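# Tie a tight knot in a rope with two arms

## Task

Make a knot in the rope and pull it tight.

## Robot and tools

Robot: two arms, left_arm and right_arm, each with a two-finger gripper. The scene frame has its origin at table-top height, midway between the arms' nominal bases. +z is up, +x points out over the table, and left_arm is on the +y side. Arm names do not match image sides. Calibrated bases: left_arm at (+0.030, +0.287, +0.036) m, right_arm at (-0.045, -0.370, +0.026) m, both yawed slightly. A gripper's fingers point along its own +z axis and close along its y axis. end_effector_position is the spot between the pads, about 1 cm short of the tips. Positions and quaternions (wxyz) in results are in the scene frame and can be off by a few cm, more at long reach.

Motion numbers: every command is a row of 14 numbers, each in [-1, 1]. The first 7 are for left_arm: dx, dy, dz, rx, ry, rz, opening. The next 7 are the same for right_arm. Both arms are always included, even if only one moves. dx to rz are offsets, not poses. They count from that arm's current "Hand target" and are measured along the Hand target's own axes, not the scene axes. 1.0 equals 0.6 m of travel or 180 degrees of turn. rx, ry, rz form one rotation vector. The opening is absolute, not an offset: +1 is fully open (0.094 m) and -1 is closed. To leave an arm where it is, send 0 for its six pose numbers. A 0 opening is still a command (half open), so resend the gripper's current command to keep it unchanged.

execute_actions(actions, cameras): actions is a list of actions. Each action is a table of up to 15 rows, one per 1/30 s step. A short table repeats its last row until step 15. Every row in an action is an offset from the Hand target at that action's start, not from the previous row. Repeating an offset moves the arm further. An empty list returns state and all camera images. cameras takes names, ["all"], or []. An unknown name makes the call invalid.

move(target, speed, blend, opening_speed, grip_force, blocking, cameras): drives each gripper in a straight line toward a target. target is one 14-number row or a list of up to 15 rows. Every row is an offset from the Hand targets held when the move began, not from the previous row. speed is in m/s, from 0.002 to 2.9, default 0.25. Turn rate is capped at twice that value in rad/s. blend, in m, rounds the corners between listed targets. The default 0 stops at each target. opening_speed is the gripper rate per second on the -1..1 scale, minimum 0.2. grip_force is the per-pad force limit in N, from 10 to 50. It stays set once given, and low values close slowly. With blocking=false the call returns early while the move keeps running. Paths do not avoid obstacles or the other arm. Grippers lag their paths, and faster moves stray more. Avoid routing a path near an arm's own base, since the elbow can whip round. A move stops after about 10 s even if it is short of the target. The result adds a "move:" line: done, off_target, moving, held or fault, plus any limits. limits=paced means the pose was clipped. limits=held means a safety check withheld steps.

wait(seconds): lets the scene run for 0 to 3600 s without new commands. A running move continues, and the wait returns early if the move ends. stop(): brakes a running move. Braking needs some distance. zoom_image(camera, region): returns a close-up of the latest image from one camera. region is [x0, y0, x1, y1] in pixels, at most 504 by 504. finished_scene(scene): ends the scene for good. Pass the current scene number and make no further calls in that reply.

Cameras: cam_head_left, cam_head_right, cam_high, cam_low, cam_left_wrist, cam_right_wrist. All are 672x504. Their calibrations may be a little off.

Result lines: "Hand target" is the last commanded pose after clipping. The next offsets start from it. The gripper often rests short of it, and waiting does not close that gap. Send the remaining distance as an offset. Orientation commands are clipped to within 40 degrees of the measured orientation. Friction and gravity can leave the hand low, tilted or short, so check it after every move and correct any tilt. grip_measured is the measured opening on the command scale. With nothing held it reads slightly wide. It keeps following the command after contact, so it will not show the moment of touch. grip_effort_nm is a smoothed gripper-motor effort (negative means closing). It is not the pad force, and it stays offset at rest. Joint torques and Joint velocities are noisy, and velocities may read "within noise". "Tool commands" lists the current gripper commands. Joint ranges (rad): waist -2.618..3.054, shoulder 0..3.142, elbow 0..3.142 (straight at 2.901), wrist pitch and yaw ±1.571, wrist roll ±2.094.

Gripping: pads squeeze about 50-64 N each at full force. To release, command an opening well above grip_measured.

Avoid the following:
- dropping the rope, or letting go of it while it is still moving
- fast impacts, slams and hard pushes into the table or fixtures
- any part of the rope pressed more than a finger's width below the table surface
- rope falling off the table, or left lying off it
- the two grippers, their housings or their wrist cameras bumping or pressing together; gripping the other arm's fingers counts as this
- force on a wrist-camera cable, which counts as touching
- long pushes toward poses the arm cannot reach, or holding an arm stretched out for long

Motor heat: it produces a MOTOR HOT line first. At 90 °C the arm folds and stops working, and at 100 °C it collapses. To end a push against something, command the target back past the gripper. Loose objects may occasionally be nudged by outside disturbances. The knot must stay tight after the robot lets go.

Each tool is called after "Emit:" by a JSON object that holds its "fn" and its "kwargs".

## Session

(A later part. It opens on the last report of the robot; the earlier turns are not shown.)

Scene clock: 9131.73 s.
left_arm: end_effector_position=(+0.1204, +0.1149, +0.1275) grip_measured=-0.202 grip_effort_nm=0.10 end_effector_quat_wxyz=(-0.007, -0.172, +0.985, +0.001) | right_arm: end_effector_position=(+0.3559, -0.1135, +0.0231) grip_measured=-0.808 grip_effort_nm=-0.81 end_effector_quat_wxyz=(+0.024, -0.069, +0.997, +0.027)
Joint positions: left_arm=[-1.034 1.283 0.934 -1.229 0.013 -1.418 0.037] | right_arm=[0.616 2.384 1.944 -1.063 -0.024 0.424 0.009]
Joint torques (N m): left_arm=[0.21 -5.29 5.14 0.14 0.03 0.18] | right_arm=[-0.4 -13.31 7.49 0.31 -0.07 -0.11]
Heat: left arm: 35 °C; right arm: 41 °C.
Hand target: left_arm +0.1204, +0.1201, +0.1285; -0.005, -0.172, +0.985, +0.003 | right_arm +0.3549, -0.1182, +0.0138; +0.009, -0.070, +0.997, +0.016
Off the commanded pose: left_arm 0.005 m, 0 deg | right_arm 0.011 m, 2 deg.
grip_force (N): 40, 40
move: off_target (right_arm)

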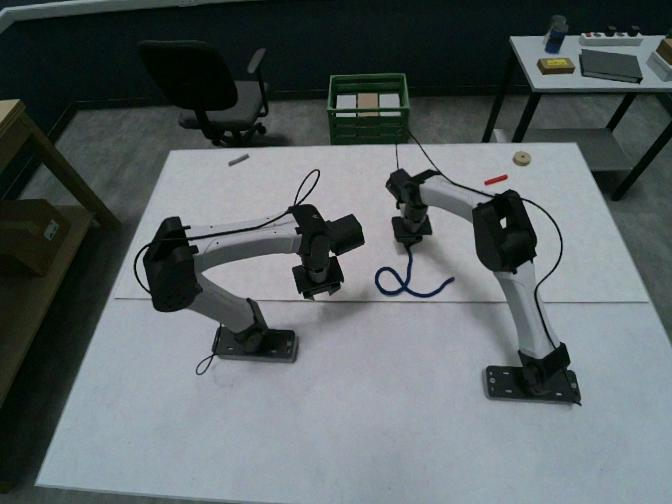

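Emit:
{"fn": "move", "kwargs": {"target": [[0,0,0,0,0,0,-0.2,0,0,0,0,0,0,-0.3],[0,0,0,0,0,0,-0.2,0,0,-0.16,0,0,0,-0.3],[0,0,0,0,0,0,-0.2,0.2,0,-0.16,0,0,0,-0.3]], "speed": 0.25, "opening_speed": 0.9, "cameras": ["cam_left_wrist"]}}

Scene clock: 9186.27 s.
left_arm: end_effector_position=(+0.1204, +0.1149, +0.1275) grip_measured=-0.202 grip_effort_nm=0.10 end_effector_quat_wxyz=(-0.007, -0.172, +0.985, +0.001) | right_arm: end_effector_position=(+0.2340, -0.1413, +0.1011) grip_measured=-0.303 grip_effort_nm=0.19 end_effector_quat_wxyz=(-0.008, -0.069, +0.998, +0.010)
Joint positions: left_arm=[-1.034 1.283 0.934 -1.229 0.013 -1.418 0.037] | right_arm=[0.731 1.925 1.535 -1.182 -0.024 0.538 0.033]
Joint torques (N m): left_arm=[0.2 -5.34 5.19 0.1 0.03 0.19] | right_arm=[0.91 -14.57 4.64 0.63 -0.01 0.11]
Heat: left arm: 32 °C; right arm: 48 °C.
Hand target: left_arm +0.1204, +0.1201, +0.1285; -0.005, -0.172, +0.985, +0.003 | right_arm +0.2345, -0.1382, +0.1072; +0.009, -0.070, +0.997, +0.016
Off the commanded pose: left_arm 0.005 m, 0 deg | right_arm 0.007 m, 2 deg.
grip_force (N): 40, 40
move: done
cam_left_wrist: T_world_to_cam=[[0.34269, -0.93941, -0.00846, 0.06817], [-0.84007, -0.31046, 0.44485, 0.11452], [-0.42053, -0.14534, -0.89556, 0.26761]] pos_world=[0.18538, 0.13849, 0.1893]

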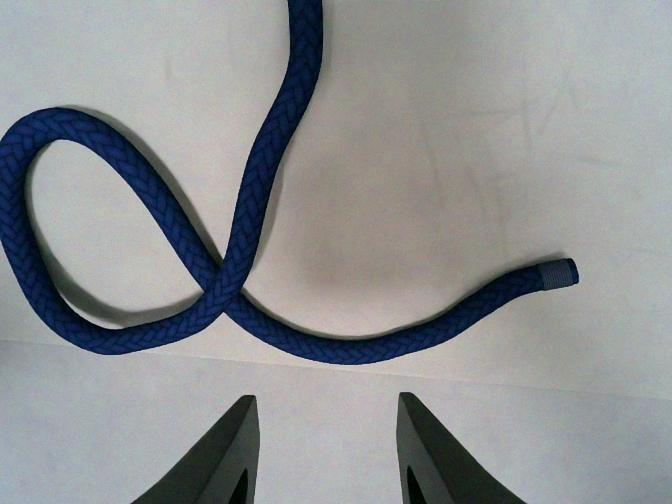

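Emit:
{"fn": "move", "kwargs": {"target": [[0,0,0,0,0,0,-0.2,0.026,0.0783,0.09,0,0,-0.028,-0.1]], "speed": 0.2, "cameras": ["cam_left_wrist"]}}

Scene clock: 9219.07 s.
left_arm: end_effector_position=(+0.1204, +0.1149, +0.1275) grip_measured=-0.202 grip_effort_nm=0.11 end_effector_quat_wxyz=(-0.007, -0.172, +0.985, +0.001) | right_arm: end_effector_position=(+0.2128, -0.0931, +0.0642) grip_measured=-0.103 grip_effort_nm=0.19 end_effector_quat_wxyz=(+0.010, -0.115, +0.993, +0.023)
Joint positions: left_arm=[-1.034 1.283 0.934 -1.229 0.013 -1.418 0.037] | right_arm=[0.866 1.979 1.458 -1.006 -0.022 0.582 0.042]
Joint torques (N m): left_arm=[0.23 -5.31 5.12 0.11 0.03 0.17] | right_arm=[0.62 -10.15 5.08 0.72 0.03 0.08]
Heat: left arm: 32 °C; right arm: 53 °C.
Hand target: left_arm +0.1204, +0.1201, +0.1285; -0.005, -0.172, +0.985, +0.003 | right_arm +0.2134, -0.0919, +0.0544; +0.010, -0.114, +0.993, +0.016
Off the commanded pose: left_arm 0.005 m, 0 deg | right_arm 0.010 m, 1 deg.
grip_force (N): 40, 40
move: done
cam_left_wrist: T_world_to_cam=[[0.34269, -0.93941, -0.00846, 0.06817], [-0.84007, -0.31046, 0.44485, 0.11452], [-0.42053, -0.14534, -0.89556, 0.26761]] pos_world=[0.18538, 0.13849, 0.1893]

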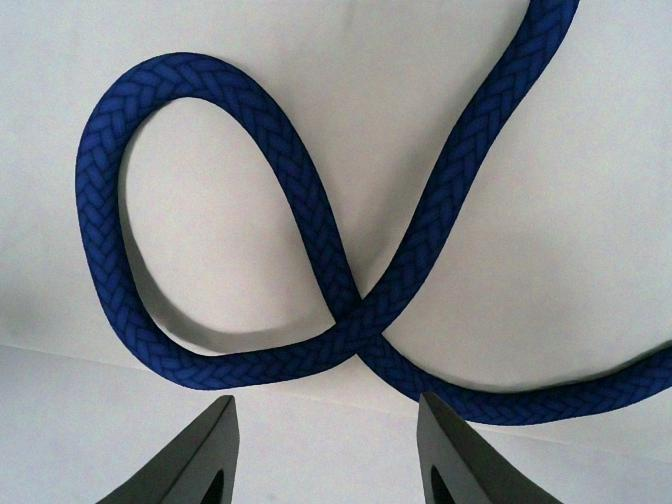

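Emit:
{"fn": "move", "kwargs": {"target": [[0,0,0,0,0,0,-0.2,-0.0233,-0.0145,0.03,0,0,0,0.15],[0,0,0,0,0,0,-0.2,-0.0233,-0.0145,0.079,0,0,0,0.15],[0,0,0,0,0,0,-0.2,-0.0233,-0.0145,0.079,0,0,0,-0.75]], "speed": 0.15, "opening_speed": 0.7, "cameras": ["cam_left_wrist"]}}

Scene clock: 9238.33 s.
left_arm: end_effector_position=(+0.1204, +0.1149, +0.1275) grip_measured=-0.202 grip_effort_nm=0.11 end_effector_quat_wxyz=(-0.007, -0.172, +0.985, +0.001) | right_arm: end_effector_position=(+0.2280, -0.0928, +0.0188) grip_measured=-0.747 grip_effort_nm=-0.14 end_effector_quat_wxyz=(+0.012, -0.112, +0.993, +0.023)
Joint positions: left_arm=[-1.034 1.283 0.934 -1.229 0.013 -1.418 0.037] | right_arm=[0.839 2.074 1.408 -0.857 -0.021 0.561 0.012]
Joint torques (N m): left_arm=[0.24 -5.33 5.16 0.11 0.06 0.18] | right_arm=[-0.32 -10.55 4.62 0.77 0 -0.1]
Heat: left arm: 31 °C; right arm: 47 °C.
Hand target: left_arm +0.1204, +0.1201, +0.1285; -0.005, -0.172, +0.985, +0.003 | right_arm +0.2297, -0.0958, +0.0071; +0.010, -0.114, +0.993, +0.016
Off the commanded pose: left_arm 0.005 m, 0 deg | right_arm 0.012 m, 1 deg.
grip_force (N): 40, 40
move: off_target (right_arm); target 3's new opening was sent with right_arm's hand 0.013 m and 1 deg from that target
cam_left_wrist: T_world_to_cam=[[0.34269, -0.93941, -0.00846, 0.06817], [-0.84007, -0.31046, 0.44485, 0.11452], [-0.42053, -0.14534, -0.89556, 0.26761]] pos_world=[0.18538, 0.13849, 0.1893]

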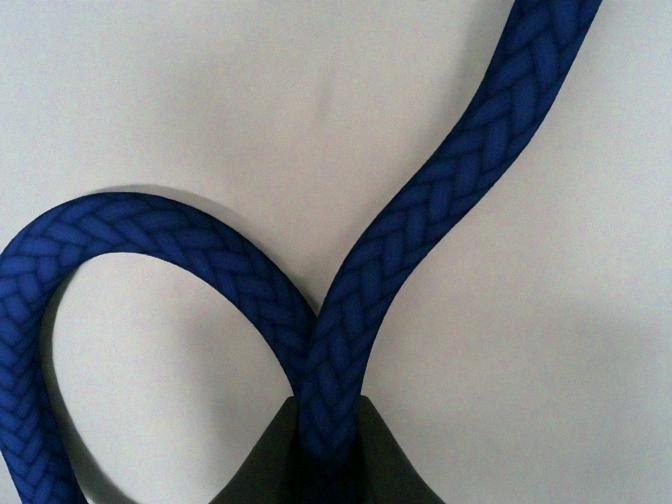

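Emit:
{"fn": "move", "kwargs": {"target": [[0,0,0,0,0,0,-0.2,0,0,0,0,0,0,-0.95],[0,0,0,0,0,0,-0.2,0,0,-0.09,0,0,0,-0.95],[0,0,0,0,0,0,-0.2,-0.1067,0.0897,-0.09,0,0,-0.444,-0.95],[0,0,0,0,0,0,-0.2,-0.1067,0.0897,-0.09,0,0,-0.35,-0.95],[0,0,0,0,0,0,-0.2,-0.1067,0.0897,0.0,0,0,-0.35,-0.95]], "speed": 0.25}}

Emit:
{"fn": "move", "kwargs": {"target": [[0,0,0,0,0,0,-0.2,0,0,0,0,0,0,0.1],[0,0,0,0,0,0,-0.2,0,0,-0.18,0,0,0,0.1],[0,0,0,0,0,0,-0.2,0.15,0,-0.18,0,0,0,0.0]], "speed": 0.25, "opening_speed": 0.9, "cameras": ["cam_left_wrist","cam_head_right"]}}

Emit:
{"fn": "zoom_image", "kwargs": {"camera": "cam_head_right", "region": [280, 180, 460, 310]}}

Scene clock: 9262.30 s.
left_arm: end_effector_position=(+0.1204, +0.1149, +0.1275) grip_measured=-0.202 grip_effort_nm=0.10 end_effector_quat_wxyz=(-0.007, -0.172, +0.985, +0.001) | right_arm: end_effector_position=(+0.2788, -0.0341, +0.0215) grip_measured=-0.791 grip_effort_nm=-0.81 end_effector_quat_wxyz=(+0.013, -0.615, +0.788, +0.012)
Joint positions: left_arm=[-1.034 1.283 0.934 -1.229 0.013 -1.418 0.037] | right_arm=[0.852 2.385 1.941 -1.097 -0.021 -0.529 0.01]
Joint torques (N m): left_arm=[0.27 -5.39 5.19 0.12 0.02 0.17] | right_arm=[0.85 -13.91 5.57 0.85 -0.07 0.1]
Heat: left arm: 31 °C; right arm: 46 °C.
Hand target: left_arm +0.1204, +0.1201, +0.1285; -0.005, -0.172, +0.985, +0.003 | right_arm +0.2799, -0.0289, +0.0101; +0.017, -0.616, +0.788, +0.008
Off the commanded pose: left_arm 0.005 m, 0 deg | right_arm 0.013 m, 1 deg.
grip_force (N): 40, 40
move: off_target (right_arm)

Scene clock: 9267.30 s.
left_arm: end_effector_position=(+0.1204, +0.1149, +0.1275) grip_measured=-0.202 grip_effort_nm=0.11 end_effector_quat_wxyz=(-0.007, -0.172, +0.985, +0.001) | right_arm: end_effector_position=(+0.2533, -0.1195, +0.1079) grip_measured=+0.004 grip_effort_nm=-0.12 end_effector_quat_wxyz=(-0.001, -0.615, +0.789, +0.007)
Joint positions: left_arm=[-1.034 1.283 0.934 -1.229 0.013 -1.418 0.037] | right_arm=[0.748 2.035 1.717 -1.254 -0.014 -0.632 0.047]
Joint torques (N m): left_arm=[0.23 -5.35 5.16 0.12 0.04 0.19] | right_arm=[-0.46 -15.82 4.68 0.63 -0.18 -0.1]
Heat: left arm: 31 °C; right arm: 48 °C.
Hand target: left_arm +0.1204, +0.1201, +0.1285; -0.005, -0.172, +0.985, +0.003 | right_arm +0.2565, -0.1199, +0.1148; +0.017, -0.616, +0.788, +0.008
Off the commanded pose: left_arm 0.005 m, 0 deg | right_arm 0.008 m, 2 deg.
grip_force (N): 40, 40
move: done
cam_left_wrist: T_world_to_cam=[[0.34269, -0.93941, -0.00846, 0.06817], [-0.84007, -0.31046, 0.44485, 0.11452], [-0.42053, -0.14534, -0.89556, 0.26761]] pos_world=[0.18538, 0.13849, 0.1893]
Images, in order (width x height): cam_head_right 672x504, cam_left_wrist 672x504.

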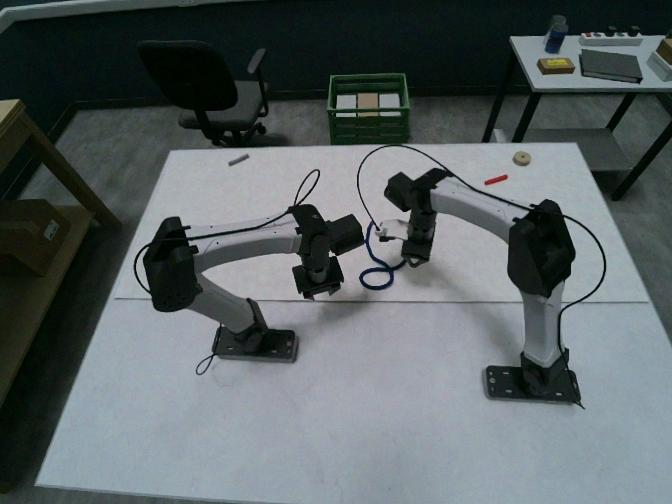

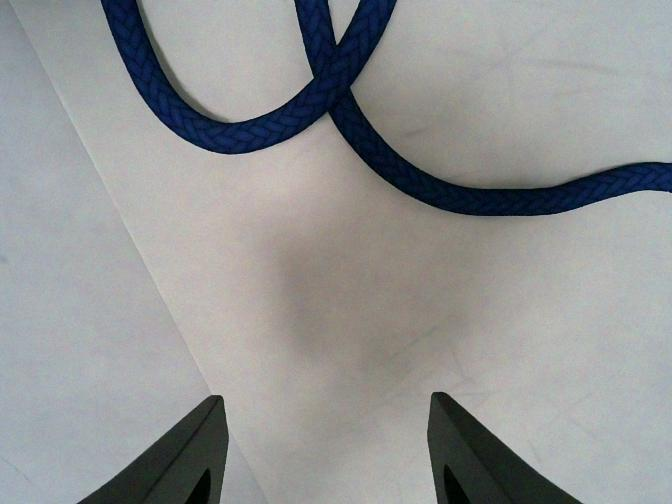

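Scaled by 2.800 from the camera's image (finer frame: 960x720).

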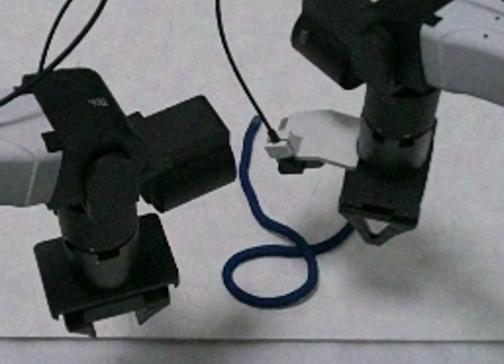

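Emit:
{"fn": "move", "kwargs": {"target": [[0,0,0,0,0,0,-0.2,0.233,0.039,-0.06,0,0,0,0],[-0.12,-0.16,0.0,0,0,0.5,-0.2,0.233,0.039,-0.06,0,0,0,0],[-0.271,-0.3228,0.0667,0,0,1.0,-0.2,0.233,0.039,-0.06,0,0,0,0]], "speed": 0.3, "cameras": ["cam_right_wrist"]}}

Scene clock: 9335.67 s.
left_arm: end_effector_position=(+0.3341, -0.0081, +0.0845) grip_measured=-0.202 grip_effort_nm=0.11 end_effector_quat_wxyz=(+0.001, +0.985, +0.174, -0.006) | right_arm: end_effector_position=(+0.2060, -0.2469, +0.1442) grip_measured=+0.003 grip_effort_nm=-0.12 end_effector_quat_wxyz=(+0.021, -0.616, +0.788, +0.003)
Joint positions: left_arm=[-0.726 2.197 1.834 -1.213 0.01 2.028 0.037] | right_arm=[0.503 1.561 1.276 -1.246 -0.014 -0.878 0.047]
Joint torques (N m): left_arm=[0.16 -10.62 8.32 0.02 0.13 0.21] | right_arm=[-0.64 -9.74 4.77 0.32 -0.27 -0.1]
Heat: left arm: 32 °C; right arm: 51 °C.
Hand target: left_arm +0.3386, -0.0070, +0.0857; -0.003, +0.985, +0.172, -0.005 | right_arm +0.1995, -0.2509, +0.1456; +0.017, -0.616, +0.788, +0.008
Off the commanded pose: left_arm 0.005 m, 0 deg | right_arm 0.008 m, 1 deg.
grip_force (N): 40, 40
move: done
cam_right_wrist: T_world_to_cam=[[0.9723, -0.23109, 0.03492, -0.2659], [-0.22745, -0.90126, 0.36877, -0.1882], [-0.05375, -0.3665, -0.92887, 0.14462]] pos_world=[0.2235, -0.17806, 0.21302]

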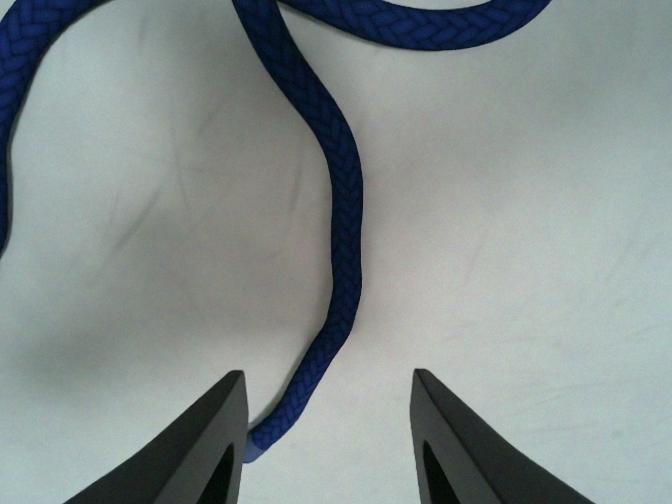

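Emit:
{"fn": "move", "kwargs": {"target": [[0.0367,-0.01,0.08,0,0,0,-0.2,0,0,0,0,0,0,0],[0.0367,-0.01,0.1345,0,0,0,-0.2,0,0,0,0,0,0,0],[0.0367,-0.01,0.1345,0,0,0,-0.95,0,0,0,0,0,0,0]], "speed": 0.15, "opening_speed": 0.9, "cameras": ["cam_right_wrist"]}}

Scene clock: 9368.57 s.
left_arm: end_effector_position=(+0.3550, +0.0025, +0.0170) grip_measured=-0.824 grip_effort_nm=-0.82 end_effector_quat_wxyz=(+0.002, +0.983, +0.186, -0.002) | right_arm: end_effector_position=(+0.2060, -0.2469, +0.1442) grip_measured=+0.003 grip_effort_nm=-0.12 end_effector_quat_wxyz=(+0.021, -0.616, +0.788, +0.003)
Joint positions: left_arm=[-0.677 2.289 1.712 -0.993 0.006 2.053 0.008] | right_arm=[0.503 1.561 1.276 -1.246 -0.014 -0.878 0.047]
Joint torques (N m): left_arm=[-0.03 -10.28 4.33 0.39 0.07 0.21] | right_arm=[-0.62 -9.73 4.75 0.33 -0.28 -0.11]
Heat: left arm: 36 °C; right arm: 49 °C.
Hand target: left_arm +0.3564, +0.0064, +0.0048; -0.003, +0.985, +0.172, -0.005 | right_arm +0.1995, -0.2509, +0.1456; +0.017, -0.616, +0.788, +0.008
Off the commanded pose: left_arm 0.013 m, 2 deg | right_arm 0.008 m, 1 deg.
joint sent to its limit (left arm) — joint 6 (wrist roll), upper limit. The joint targets still meet the commanded pose.
grip_force (N): 40, 40
move: off_target (left_arm); target 3's new opening was sent with left_arm's hand 0.014 m and 2 deg from that target
cam_right_wrist: T_world_to_cam=[[0.9723, -0.23109, 0.03492, -0.2659], [-0.22745, -0.90126, 0.36877, -0.1882], [-0.05375, -0.3665, -0.92887, 0.14462]] pos_world=[0.2235, -0.17806, 0.21302]

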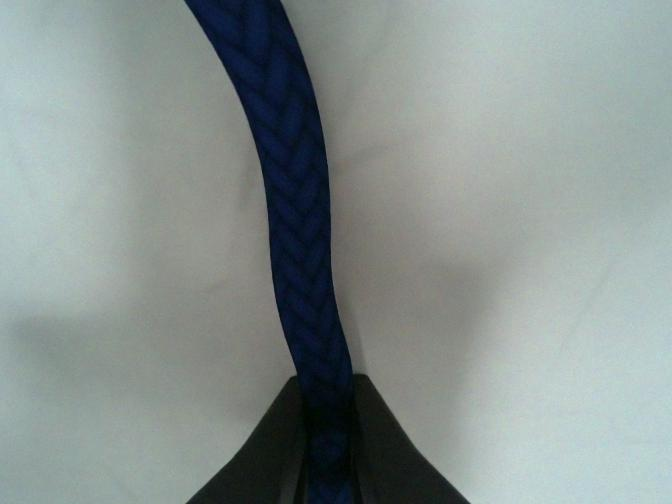

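Emit:
{"fn": "move", "kwargs": {"target": [[-0.022,-0.0677,-0.0133,0,0,-0.333,-0.95,0,0,0,0,0,0,0],[-0.1053,-0.0537,-0.0133,0,0,-0.694,-0.95,0,0,0,0,0,0,0]], "speed": 0.2, "blend": [0.02,0], "cameras": ["cam_right_wrist","cam_head_right"]}}

Emit:
{"fn": "zoom_image", "kwargs": {"camera": "cam_head_right", "region": [280, 180, 460, 310]}}

Scene clock: 9407.37 s.
left_arm: end_effector_position=(+0.2970, +0.0162, +0.0156) grip_measured=-0.825 grip_effort_nm=-0.84 end_effector_quat_wxyz=(+0.004, +0.300, +0.954, +0.003) | right_arm: end_effector_position=(+0.2060, -0.2469, +0.1442) grip_measured=+0.003 grip_effort_nm=-0.12 end_effector_quat_wxyz=(+0.021, -0.616, +0.788, +0.003)
Joint positions: left_arm=[-0.756 2.104 1.397 -0.861 -0.009 -0.185 0.008] | right_arm=[0.503 1.561 1.276 -1.246 -0.014 -0.878 0.047]
Joint torques (N m): left_arm=[-1.66 -11.59 3.34 0.29 0.25 0.03] | right_arm=[-0.64 -9.7 4.74 0.32 -0.28 -0.1]
Heat: left arm: 39 °C; right arm: 47 °C.
Hand target: left_arm +0.2861, +0.0153, +0.0136; -0.006, +0.303, +0.953, +0.000 | right_arm +0.1995, -0.2509, +0.1456; +0.017, -0.616, +0.788, +0.008
Off the commanded pose: left_arm 0.011 m, 1 deg | right_arm 0.008 m, 1 deg.
grip_force (N): 40, 40
move: off_target (left_arm)
cam_right_wrist: T_world_to_cam=[[0.9723, -0.23109, 0.03492, -0.2659], [-0.22745, -0.90126, 0.36877, -0.1882], [-0.05375, -0.3665, -0.92887, 0.14462]] pos_world=[0.2235, -0.17806, 0.21302]
Images, in order (width x height): cam_head_right 672x504, cam_right_wrist 672x504.

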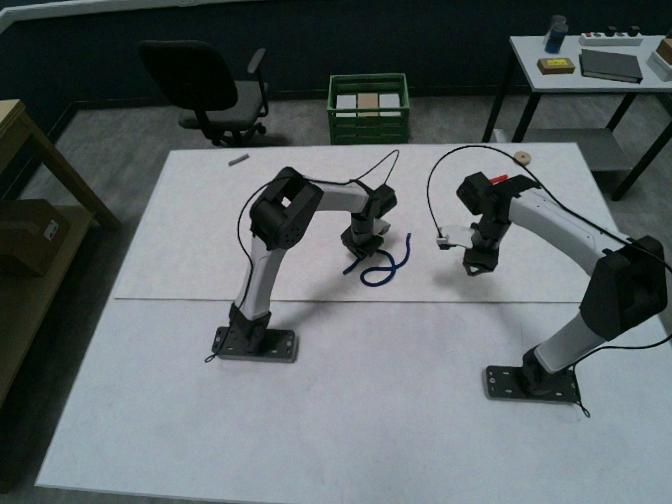

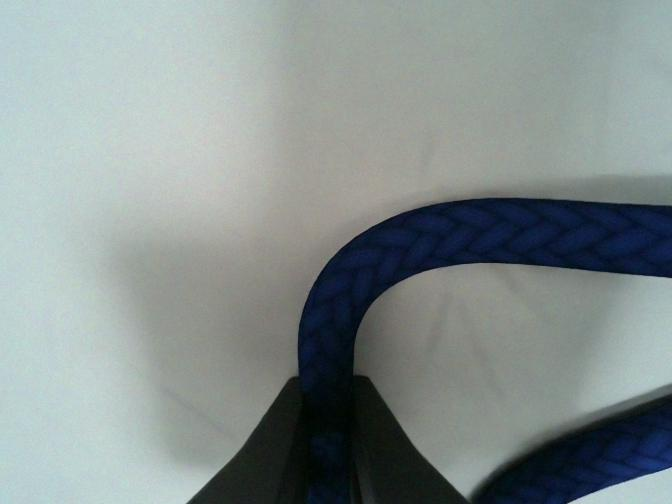

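Scaled by 2.800 from the camera's image (finer frame: 960x720).

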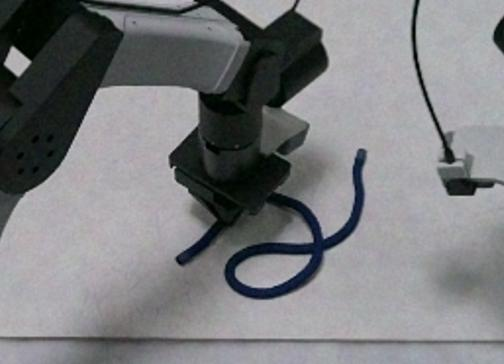

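Emit:
{"fn": "move", "kwargs": {"target": [0,0,0,0,0,0,-0.95,-0.323,0.1083,0.1382,0.0529,-0.2735,0.1097,-0.2], "speed": 0.2, "cameras": ["cam_left_wrist","cam_head_right"]}}

Scene clock: 9461.43 s.
left_arm: end_effector_position=(+0.2970, +0.0162, +0.0156) grip_measured=-0.825 grip_effort_nm=-0.84 end_effector_quat_wxyz=(+0.004, +0.300, +0.954, +0.003) | right_arm: end_effector_position=(+0.1869, -0.0435, +0.0765) grip_measured=-0.197 grip_effort_nm=-0.12 end_effector_quat_wxyz=(+0.392, -0.415, +0.795, +0.205)
Joint positions: left_arm=[-0.756 2.104 1.397 -0.861 -0.009 -0.185 0.008] | right_arm=[1.004 1.582 0.57 0.358 -0.01 -0.008 0.038]
Joint torques (N m): left_arm=[-1.78 -11.66 3.33 0.29 0.27 0.02] | right_arm=[0.76 -6.2 4.52 2.39 0 0.1]
Heat: left arm: 43 °C; right arm: 45 °C.
Hand target: left_arm +0.2861, +0.0153, +0.0136; -0.006, +0.303, +0.953, +0.000 | right_arm +0.1844, -0.0446, +0.0690; +0.389, -0.414, +0.798, +0.202
Off the commanded pose: left_arm 0.011 m, 1 deg | right_arm 0.008 m, 1 deg.
grip_force (N): 40, 40
move: done
cam_left_wrist: T_world_to_cam=[[-0.56898, -0.82226, -0.01214, 0.18292], [-0.7463, 0.5101, 0.4276, 0.24106], [-0.3454, 0.25235, -0.90389, 0.19872]] pos_world=[0.35262, -0.0227, 0.07876]
Images, in order (width x height): cam_head_right 672x504, cam_left_wrist 672x504.

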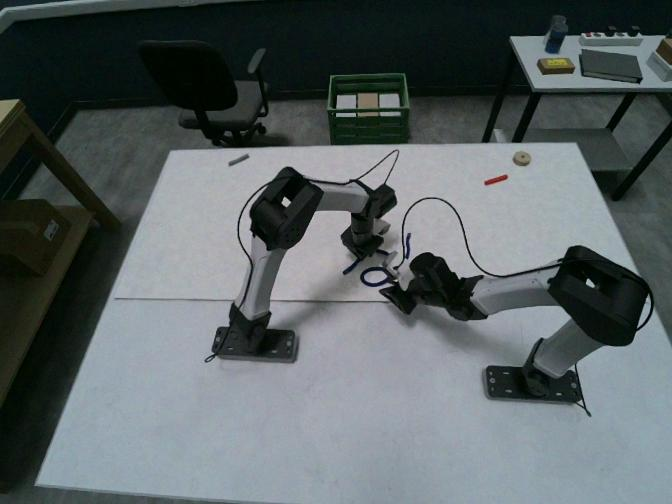

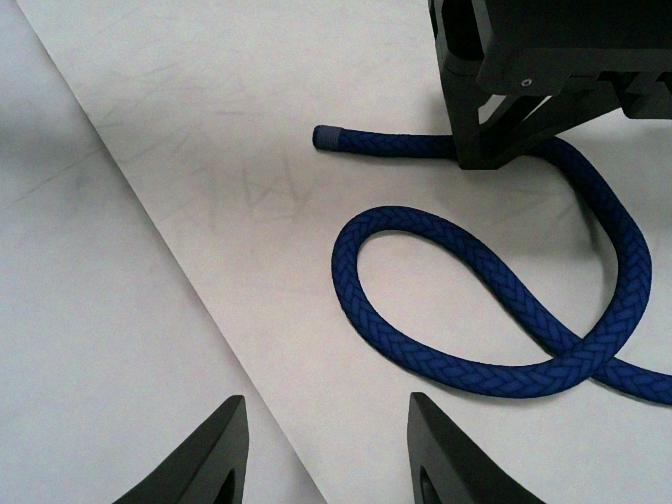

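Emit:
{"fn": "move", "kwargs": {"target": [[0,0,0,0,0,0,-0.95,0.004,0,0.09,0,0,0,-0.2],[0,0,0,0,0,0,-0.95,0.007,0,0.1512,0,0,0,-0.2],[0,0,0,0,0,0,-0.95,0.007,0,0.1512,0,0,0,-0.95]], "speed": 0.12, "opening_speed": 0.8, "cameras": ["cam_left_wrist"]}}

Scene clock: 9488.47 s.
left_arm: end_effector_position=(+0.2970, +0.0162, +0.0156) grip_measured=-0.825 grip_effort_nm=-0.84 end_effector_quat_wxyz=(+0.004, +0.300, +0.954, +0.003) | right_arm: end_effector_position=(+0.2268, +0.0117, +0.0231) grip_measured=-0.947 grip_effort_nm=-0.12 end_effector_quat_wxyz=(+0.403, -0.412, +0.790, +0.209)
Joint positions: left_arm=[-0.756 2.104 1.397 -0.861 -0.009 -0.185 0.008] | right_arm=[1.004 1.998 0.768 0.601 -0.008 -0.007 0.002]
Joint torques (N m): left_arm=[-1.74 -11.62 3.36 0.3 0.25 -0.01] | right_arm=[0.72 -8.38 5.64 2.01 -0.02 0.1]
Heat: left arm: 44 °C; right arm: 42 °C.
Hand target: left_arm +0.2861, +0.0153, +0.0136; -0.006, +0.303, +0.953, +0.000 | right_arm +0.2241, +0.0117, +0.0099; +0.389, -0.414, +0.798, +0.202
Off the commanded pose: left_arm 0.011 m, 1 deg | right_arm 0.014 m, 2 deg.
grip_force (N): 40, 40
move: off_target (right_arm); target 3's new opening was sent with right_arm's hand 0.013 m and 2 deg from that target
cam_left_wrist: T_world_to_cam=[[-0.56898, -0.82226, -0.01214, 0.18292], [-0.7463, 0.5101, 0.4276, 0.24106], [-0.3454, 0.25235, -0.90389, 0.19872]] pos_world=[0.35262, -0.0227, 0.07876]

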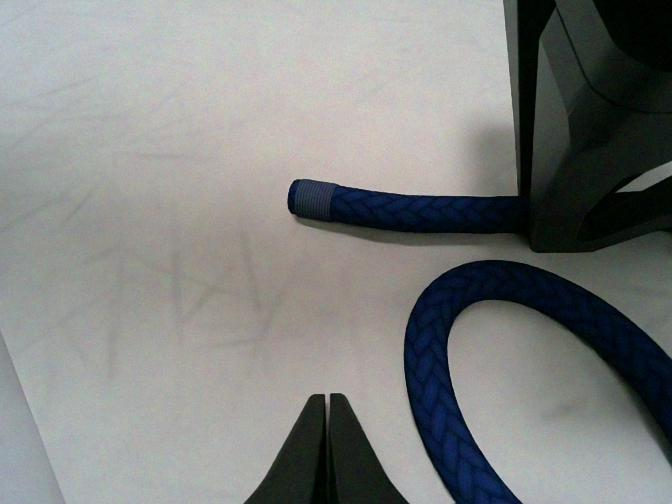

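Emit:
{"fn": "move", "kwargs": {"target": [[0,0,0,0,0,0,-0.95,-0.0661,0,-0.0507,0,0,0,-0.95],[0,0,0,0,0,0,-0.95,-0.0388,0,-0.1137,0,0,0,-0.2]], "speed": 0.15, "cameras": ["cam_left_wrist"]}}

Scene clock: 9512.90 s.
left_arm: end_effector_position=(+0.2970, +0.0162, +0.0156) grip_measured=-0.825 grip_effort_nm=-0.84 end_effector_quat_wxyz=(+0.004, +0.300, +0.954, +0.003) | right_arm: end_effector_position=(+0.2065, -0.0167, +0.0704) grip_measured=-0.204 grip_effort_nm=0.19 end_effector_quat_wxyz=(+0.394, -0.414, +0.795, +0.205)
Joint positions: left_arm=[-0.756 2.104 1.397 -0.861 -0.009 -0.185 0.008] | right_arm=[1.004 1.72 0.687 0.382 -0.008 -0.007 0.037]
Joint torques (N m): left_arm=[-1.72 -11.64 3.36 0.3 0.27 0.03] | right_arm=[0.73 -11.36 4.42 1.95 -0.03 0.09]
Heat: left arm: 44 °C; right arm: 43 °C.
Hand target: left_arm +0.2861, +0.0153, +0.0136; -0.006, +0.303, +0.953, +0.000 | right_arm +0.2015, -0.0204, +0.0704; +0.389, -0.414, +0.798, +0.202
Off the commanded pose: left_arm 0.011 m, 1 deg | right_arm 0.006 m, 1 deg.
grip_force (N): 40, 40
move: done
cam_left_wrist: T_world_to_cam=[[-0.56898, -0.82226, -0.01214, 0.18292], [-0.7463, 0.5101, 0.4276, 0.24106], [-0.3454, 0.25235, -0.90389, 0.19872]] pos_world=[0.35262, -0.0227, 0.07876]

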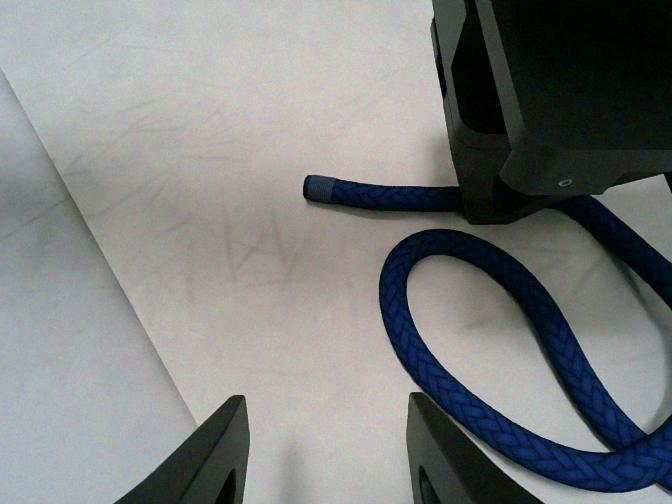

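Emit:
{"fn": "move", "kwargs": {"target": [0,0,-0.012,0.139,0,0,-0.95,0,0,0,0,0,0,-0.2], "speed": 0.15, "cameras": ["cam_left_wrist"]}}

Scene clock: 9599.57 s.
left_arm: end_effector_position=(+0.2883, +0.0145, +0.0227) grip_measured=-0.825 grip_effort_nm=-0.84 end_effector_quat_wxyz=(-0.066, +0.294, +0.933, -0.199) | right_arm: end_effector_position=(+0.2065, -0.0167, +0.0704) grip_measured=-0.203 grip_effort_nm=0.19 end_effector_quat_wxyz=(+0.394, -0.414, +0.795, +0.205)
Joint positions: left_arm=[-0.581 2.084 1.33 -0.819 0.421 -0.008 0.008] | right_arm=[1.004 1.72 0.687 0.382 -0.008 -0.007 0.037]
Joint torques (N m): left_arm=[0.18 -10.1 4.53 0.3 0.53 0.21] | right_arm=[0.75 -11.36 4.44 1.95 -0.03 0.1]
Heat: left arm: 46 °C; right arm: 44 °C.
Hand target: left_arm +0.2862, +0.0153, +0.0208; -0.071, +0.295, +0.930, -0.206 | right_arm +0.2015, -0.0204, +0.0704; +0.389, -0.414, +0.798, +0.202
Off the commanded pose: left_arm 0.003 m, 1 deg | right_arm 0.006 m, 1 deg.
grip_force (N): 40, 40
move: done
cam_left_wrist: T_world_to_cam=[[-0.52023, -0.75176, 0.40524, 0.15206], [-0.63713, 0.65761, 0.40201, 0.19939], [-0.56871, -0.04905, -0.82108, 0.26937]] pos_world=[0.35934, -0.00359, 0.07939]

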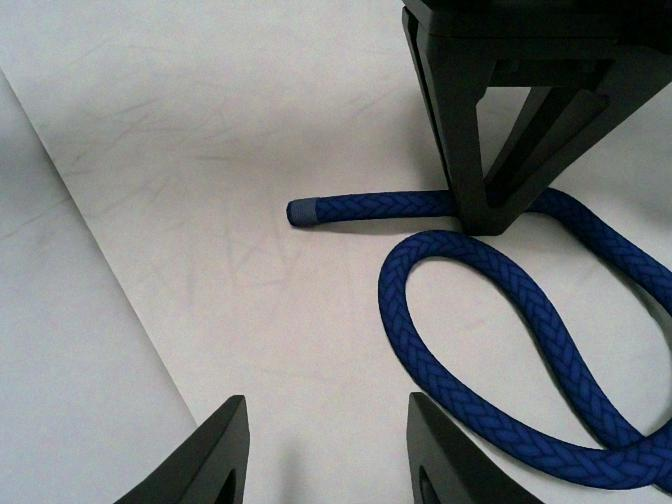

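Emit:
{"fn": "move", "kwargs": {"target": [[0,0,0,0,0,0,-0.95,-0.0543,-0.0358,0.0707,0,0,0,-0.2],[0,0,0,0,0,0,-0.95,0.005,-0.0358,0.113,0,0,0,-0.2]], "speed": 0.12, "cameras": ["cam_left_wrist"]}}

Scene clock: 9608.23 s.
left_arm: end_effector_position=(+0.2882, +0.0144, +0.0228) grip_measured=-0.825 grip_effort_nm=-0.84 end_effector_quat_wxyz=(-0.066, +0.294, +0.932, -0.199) | right_arm: end_effector_position=(+0.2491, +0.0123, +0.0362) grip_measured=-0.203 grip_effort_nm=0.19 end_effector_quat_wxyz=(+0.395, -0.410, +0.797, +0.203)
Joint positions: left_arm=[-0.581 2.084 1.33 -0.819 0.422 -0.007 0.008] | right_arm=[0.957 1.98 0.857 0.472 -0.038 -0.03 0.037]
Joint torques (N m): left_arm=[0.14 -10.14 4.55 0.31 0.53 0.26] | right_arm=[-0.51 -9.5 4.38 2.35 -0.25 -0.1]
Heat: left arm: 44 °C; right arm: 44 °C.
Hand target: left_arm +0.2862, +0.0152, +0.0208; -0.071, +0.295, +0.930, -0.206 | right_arm +0.2487, +0.0094, +0.0262; +0.389, -0.414, +0.798, +0.202
Off the commanded pose: left_arm 0.003 m, 1 deg | right_arm 0.010 m, 1 deg.
grip_force (N): 40, 40
move: done
cam_left_wrist: T_world_to_cam=[[-0.52037, -0.75127, 0.40597, 0.15198], [-0.63676, 0.65814, 0.40173, 0.19935], [-0.56899, -0.04946, -0.82086, 0.26944]] pos_world=[0.35934, -0.00369, 0.07939]

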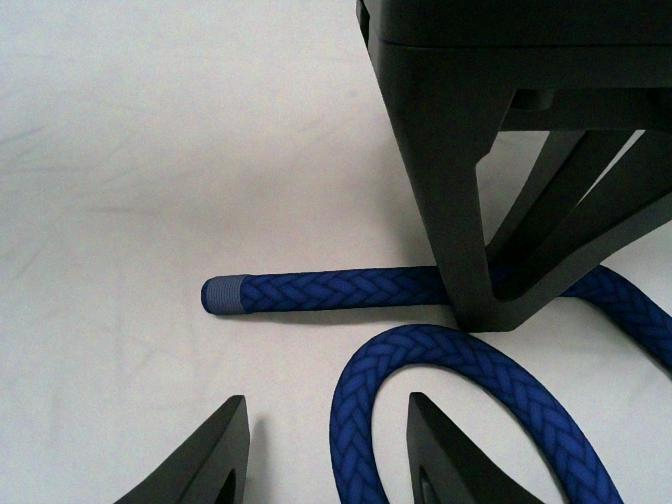

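Emit:
{"fn": "move", "kwargs": {"target": [[0,0,0,0,0,0,-0.95,0.0278,-0.008,0.0213,0,0,0,-0.2],[0,0,0,0,0,0,-0.95,0.0278,-0.008,0.0213,0,0,0,-0.95],[0,0,0,0,0,0,-0.95,-0.0515,-0.008,-0.0395,0,0,0,-0.95]], "speed": 0.1, "opening_speed": 0.8, "cameras": ["cam_left_wrist","cam_head_right","cam_low"]}}

Emit:
{"fn": "zoom_image", "kwargs": {"camera": "cam_head_right", "region": [300, 190, 460, 310]}}

Scene clock: 9625.67 s.
left_arm: end_effector_position=(+0.2882, +0.0143, +0.0228) grip_measured=-0.825 grip_effort_nm=-0.84 end_effector_quat_wxyz=(-0.066, +0.295, +0.932, -0.199) | right_arm: end_effector_position=(+0.2476, +0.0033, +0.0507) grip_measured=-0.797 grip_effort_nm=-0.81 end_effector_quat_wxyz=(+0.380, -0.414, +0.804, +0.196)
Joint positions: left_arm=[-0.581 2.084 1.33 -0.819 0.423 -0.007 0.008] | right_arm=[0.943 1.905 0.867 0.35 -0.049 -0.039 0.01]
Joint torques (N m): left_arm=[0.13 -10.03 4.67 0.28 0.54 0.22] | right_arm=[-0.58 -13.48 7.3 1.9 -0.26 -0.09]
Heat: left arm: 42 °C; right arm: 44 °C.
Hand target: left_arm +0.2862, +0.0153, +0.0208; -0.071, +0.295, +0.930, -0.206 | right_arm +0.2529, +0.0068, +0.0652; +0.389, -0.414, +0.798, +0.202
Off the commanded pose: left_arm 0.003 m, 1 deg | right_arm 0.016 m, 1 deg.
grip_force (N): 40, 40
move: off_target (right_arm); target 2's new opening was sent with right_arm's hand 0.021 m and 3 deg from that target
cam_left_wrist: T_world_to_cam=[[-0.52062, -0.75091, 0.40632, 0.15195], [-0.63646, 0.65855, 0.40153, 0.19915], [-0.5691, -0.04956, -0.82078, 0.2695]] pos_world=[0.35924, -0.0037, 0.07949]
Images, in order (width x height): cam_head_right 672x504, cam_low 672x504, cam_left_wrist 672x504.

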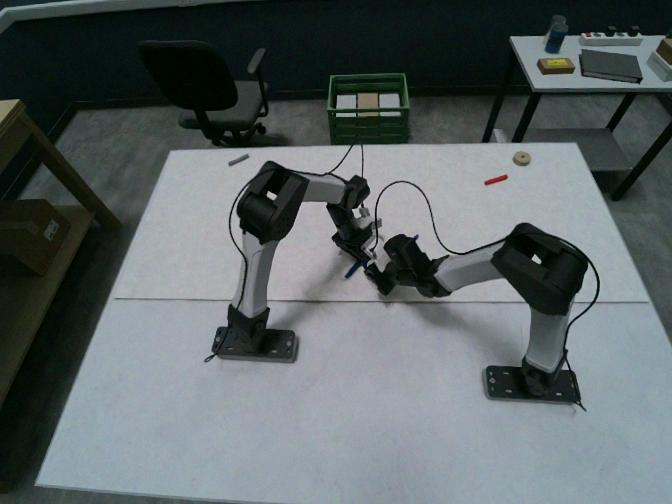

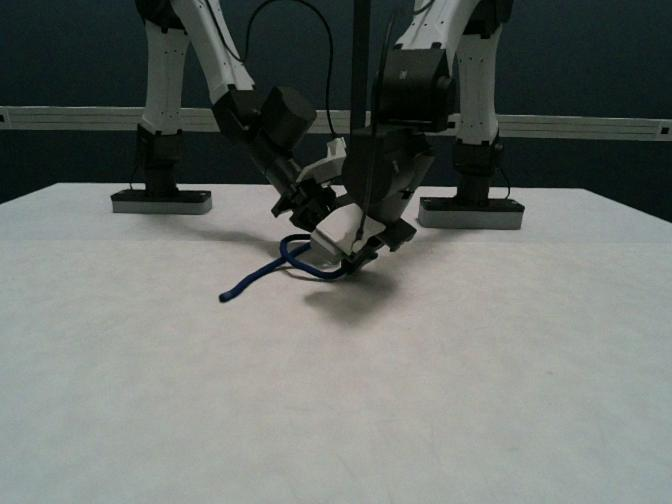

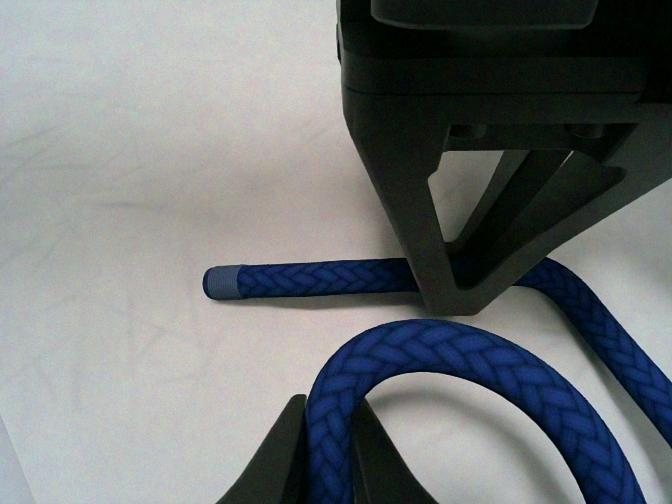

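Scaled by 3.150 from the camera's image (finer frame: 960x720).

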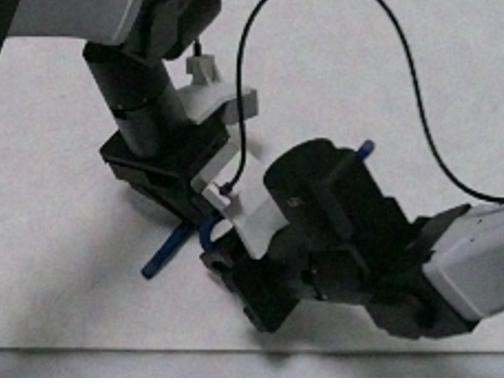

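Emit:
{"fn": "move", "kwargs": {"target": [[0,0,0,0,0,0,-0.95,-0.0264,0,-0.0203,0,0,0,-0.95],[0,0,0,0,0,0,-0.95,-0.0365,0.105,0.0126,0,0,0,-0.95],[0,0,0,0,0,0,-0.95,-0.0751,0.105,0.0630,0,0,0,-0.95]], "speed": 0.1, "blend": [0.01,0.02,0], "cameras": ["cam_left_wrist","cam_head_right"]}}

Emit:
{"fn": "zoom_image", "kwargs": {"camera": "cam_head_right", "region": [300, 190, 460, 310]}}

Scene clock: 9737.30 s.
left_arm: end_effector_position=(+0.2882, +0.0143, +0.0228) grip_measured=-0.825 grip_effort_nm=-0.84 end_effector_quat_wxyz=(-0.066, +0.295, +0.932, -0.199) | right_arm: end_effector_position=(+0.2334, +0.0873, +0.0838) grip_measured=-0.797 grip_effort_nm=-0.81 end_effector_quat_wxyz=(+0.396, -0.415, +0.792, +0.208)
Joint positions: left_arm=[-0.581 2.084 1.33 -0.819 0.423 -0.007 0.008] | right_arm=[1.1 2.007 1.151 0.21 0.063 0.049 0.01]
Joint torques (N m): left_arm=[0.1 -10.11 4.62 0.3 0.52 0.22] | right_arm=[0.42 -10.95 8.18 1.95 0.01 0.1]
Heat: left arm: 40 °C; right arm: 49 °C.
Hand target: left_arm +0.2862, +0.0153, +0.0208; -0.071, +0.295, +0.930, -0.206 | right_arm +0.2345, +0.0902, +0.0775; +0.389, -0.414, +0.798, +0.202
Off the commanded pose: left_arm 0.003 m, 1 deg | right_arm 0.007 m, 1 deg.
grip_force (N): 40, 40
move: done; blend cut to 0.019 m at target 2
cam_left_wrist: T_world_to_cam=[[-0.52062, -0.75091, 0.40632, 0.15195], [-0.63646, 0.65855, 0.40153, 0.19915], [-0.5691, -0.04956, -0.82078, 0.2695]] pos_world=[0.35924, -0.0037, 0.07949]
Images, in order (width x height): cam_head_right 672x504, cam_left_wrist 672x504.

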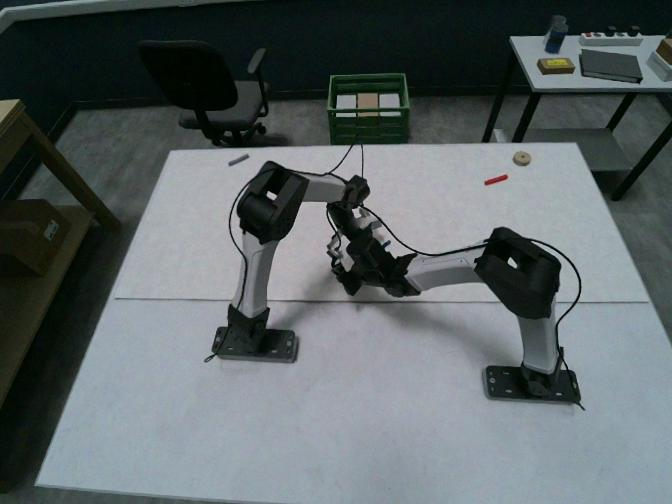

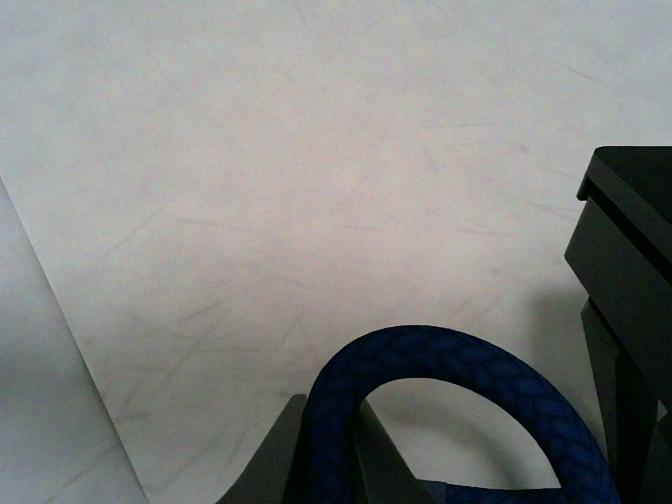

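Scaled by 3.150 from the camera's image (finer frame: 960x720).

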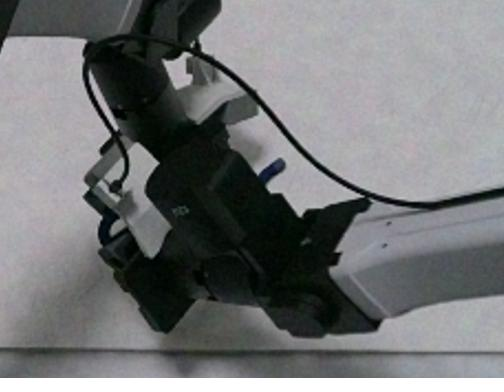

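Emit:
{"fn": "move", "kwargs": {"target": [0,0,0,0,0,0,-0.95,0.0872,0,0.067,0,0,0,-0.95], "speed": 0.08, "cameras": ["cam_left_wrist","cam_right_wrist","cam_low"]}}

Scene clock: 9753.73 s.
left_arm: end_effector_position=(+0.2882, +0.0143, +0.0228) grip_measured=-0.825 grip_effort_nm=-0.84 end_effector_quat_wxyz=(-0.066, +0.295, +0.932, -0.199) | right_arm: end_effector_position=(+0.2369, +0.0934, +0.0276) grip_measured=-0.797 grip_effort_nm=-0.81 end_effector_quat_wxyz=(+0.398, -0.414, +0.791, +0.209)
Joint positions: left_arm=[-0.581 2.084 1.33 -0.819 0.423 -0.007 0.008] | right_arm=[1.1 2.17 1.125 0.405 0.063 0.049 0.01]
Joint torques (N m): left_arm=[0.16 -10.13 4.64 0.29 0.54 0.22] | right_arm=[0.4 -11.3 4.56 2.32 0.01 0.09]
Heat: left arm: 40 °C; right arm: 48 °C.
Hand target: left_arm +0.2862, +0.0153, +0.0208; -0.071, +0.295, +0.930, -0.206 | right_arm +0.2341, +0.0898, +0.0115; +0.389, -0.414, +0.798, +0.202
Off the commanded pose: left_arm 0.003 m, 1 deg | right_arm 0.017 m, 2 deg.
grip_force (N): 40, 40
move: off_target (right_arm)
cam_left_wrist: T_world_to_cam=[[-0.52062, -0.75091, 0.40632, 0.15195], [-0.63646, 0.65855, 0.40153, 0.19915], [-0.5691, -0.04956, -0.82078, 0.2695]] pos_world=[0.35924, -0.0037, 0.07949]
cam_right_wrist: T_world_to_cam=[[0.81984, -0.57239, 0.01547, -0.14477], [-0.49098, -0.71662, -0.49537, 0.23756], [0.29463, 0.39853, -0.86855, 0.007]] pos_world=[0.23326, 0.08459, 0.126]
Images, in order (width x height): cam_low 672x504, cam_left_wrist 672x504, cam_right_wrist 672x504.

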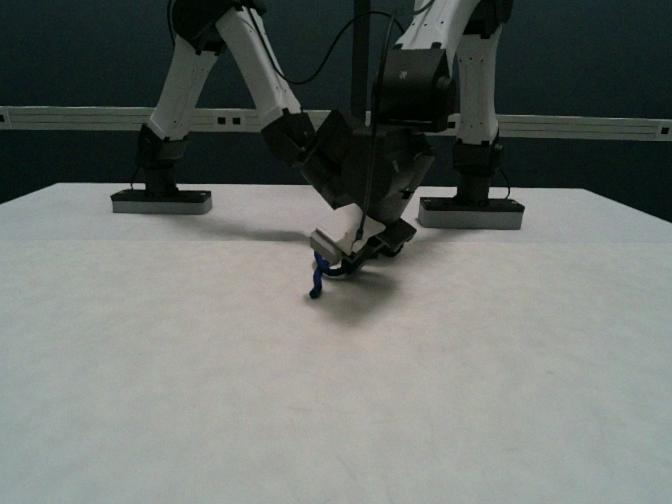

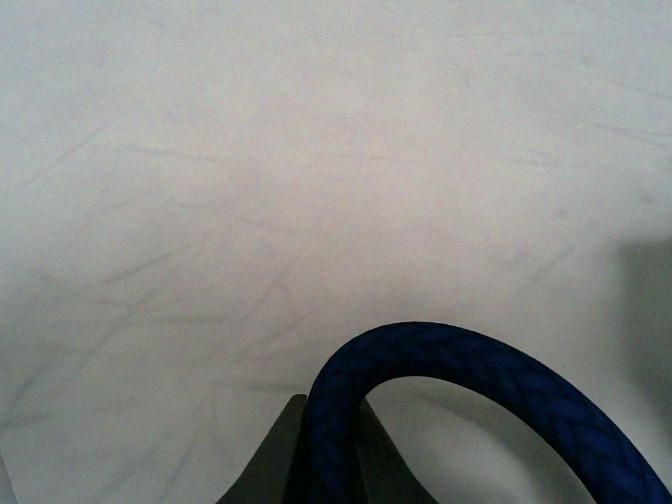

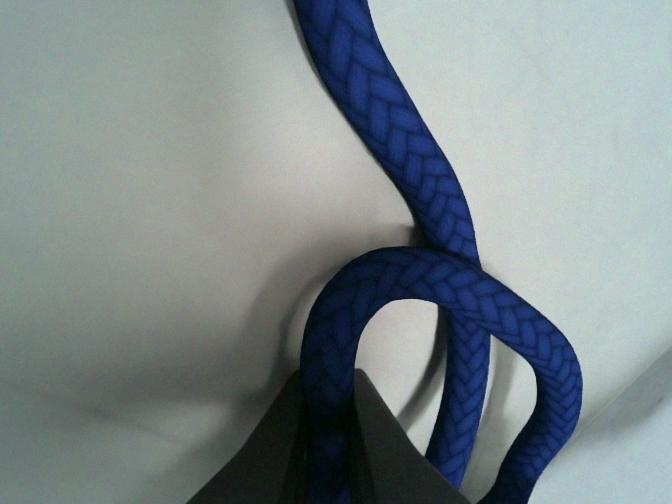

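Emit:
{"fn": "move", "kwargs": {"target": [[0,0,0,0,0,0,-0.95,0,0,0,0,0,0,-0.3],[0,0,0,0,0,0,-0.95,-0.0661,0,-0.0507,0,0,0,-0.3],[0,0,0,0,0,0,-0.95,-0.02,0,-0.16,0,0,0,-0.3]], "speed": 0.12, "opening_speed": 0.5, "cameras": ["cam_left_wrist"]}}

Scene clock: 9772.80 s.
left_arm: end_effector_position=(+0.2882, +0.0143, +0.0228) grip_measured=-0.825 grip_effort_nm=-0.84 end_effector_quat_wxyz=(-0.066, +0.295, +0.932, -0.199) | right_arm: end_effector_position=(+0.1973, +0.0343, +0.0723) grip_measured=-0.303 grip_effort_nm=0.19 end_effector_quat_wxyz=(+0.381, -0.418, +0.800, +0.198)
Joint positions: left_arm=[-0.581 2.084 1.33 -0.819 0.423 -0.007 0.008] | right_arm=[1.115 1.835 0.881 0.268 0.077 0.06 0.033]
Joint torques (N m): left_arm=[0.1 -10.07 4.6 0.29 0.53 0.25] | right_arm=[0.73 -13.27 4.68 2.22 0.03 0.11]
Heat: left arm: 40 °C; right arm: 48 °C.
Hand target: left_arm +0.2862, +0.0153, +0.0208; -0.071, +0.295, +0.930, -0.206 | right_arm +0.1949, +0.0339, +0.0799; +0.389, -0.414, +0.798, +0.202
Off the commanded pose: left_arm 0.003 m, 1 deg | right_arm 0.008 m, 1 deg.
grip_force (N): 40, 40
move: done
cam_left_wrist: T_world_to_cam=[[-0.52062, -0.75091, 0.40632, 0.15195], [-0.63646, 0.65855, 0.40153, 0.19915], [-0.5691, -0.04956, -0.82078, 0.2695]] pos_world=[0.35924, -0.0037, 0.07949]

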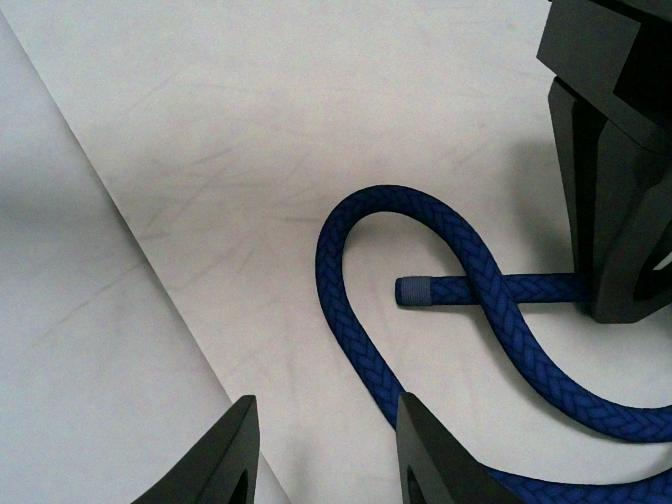

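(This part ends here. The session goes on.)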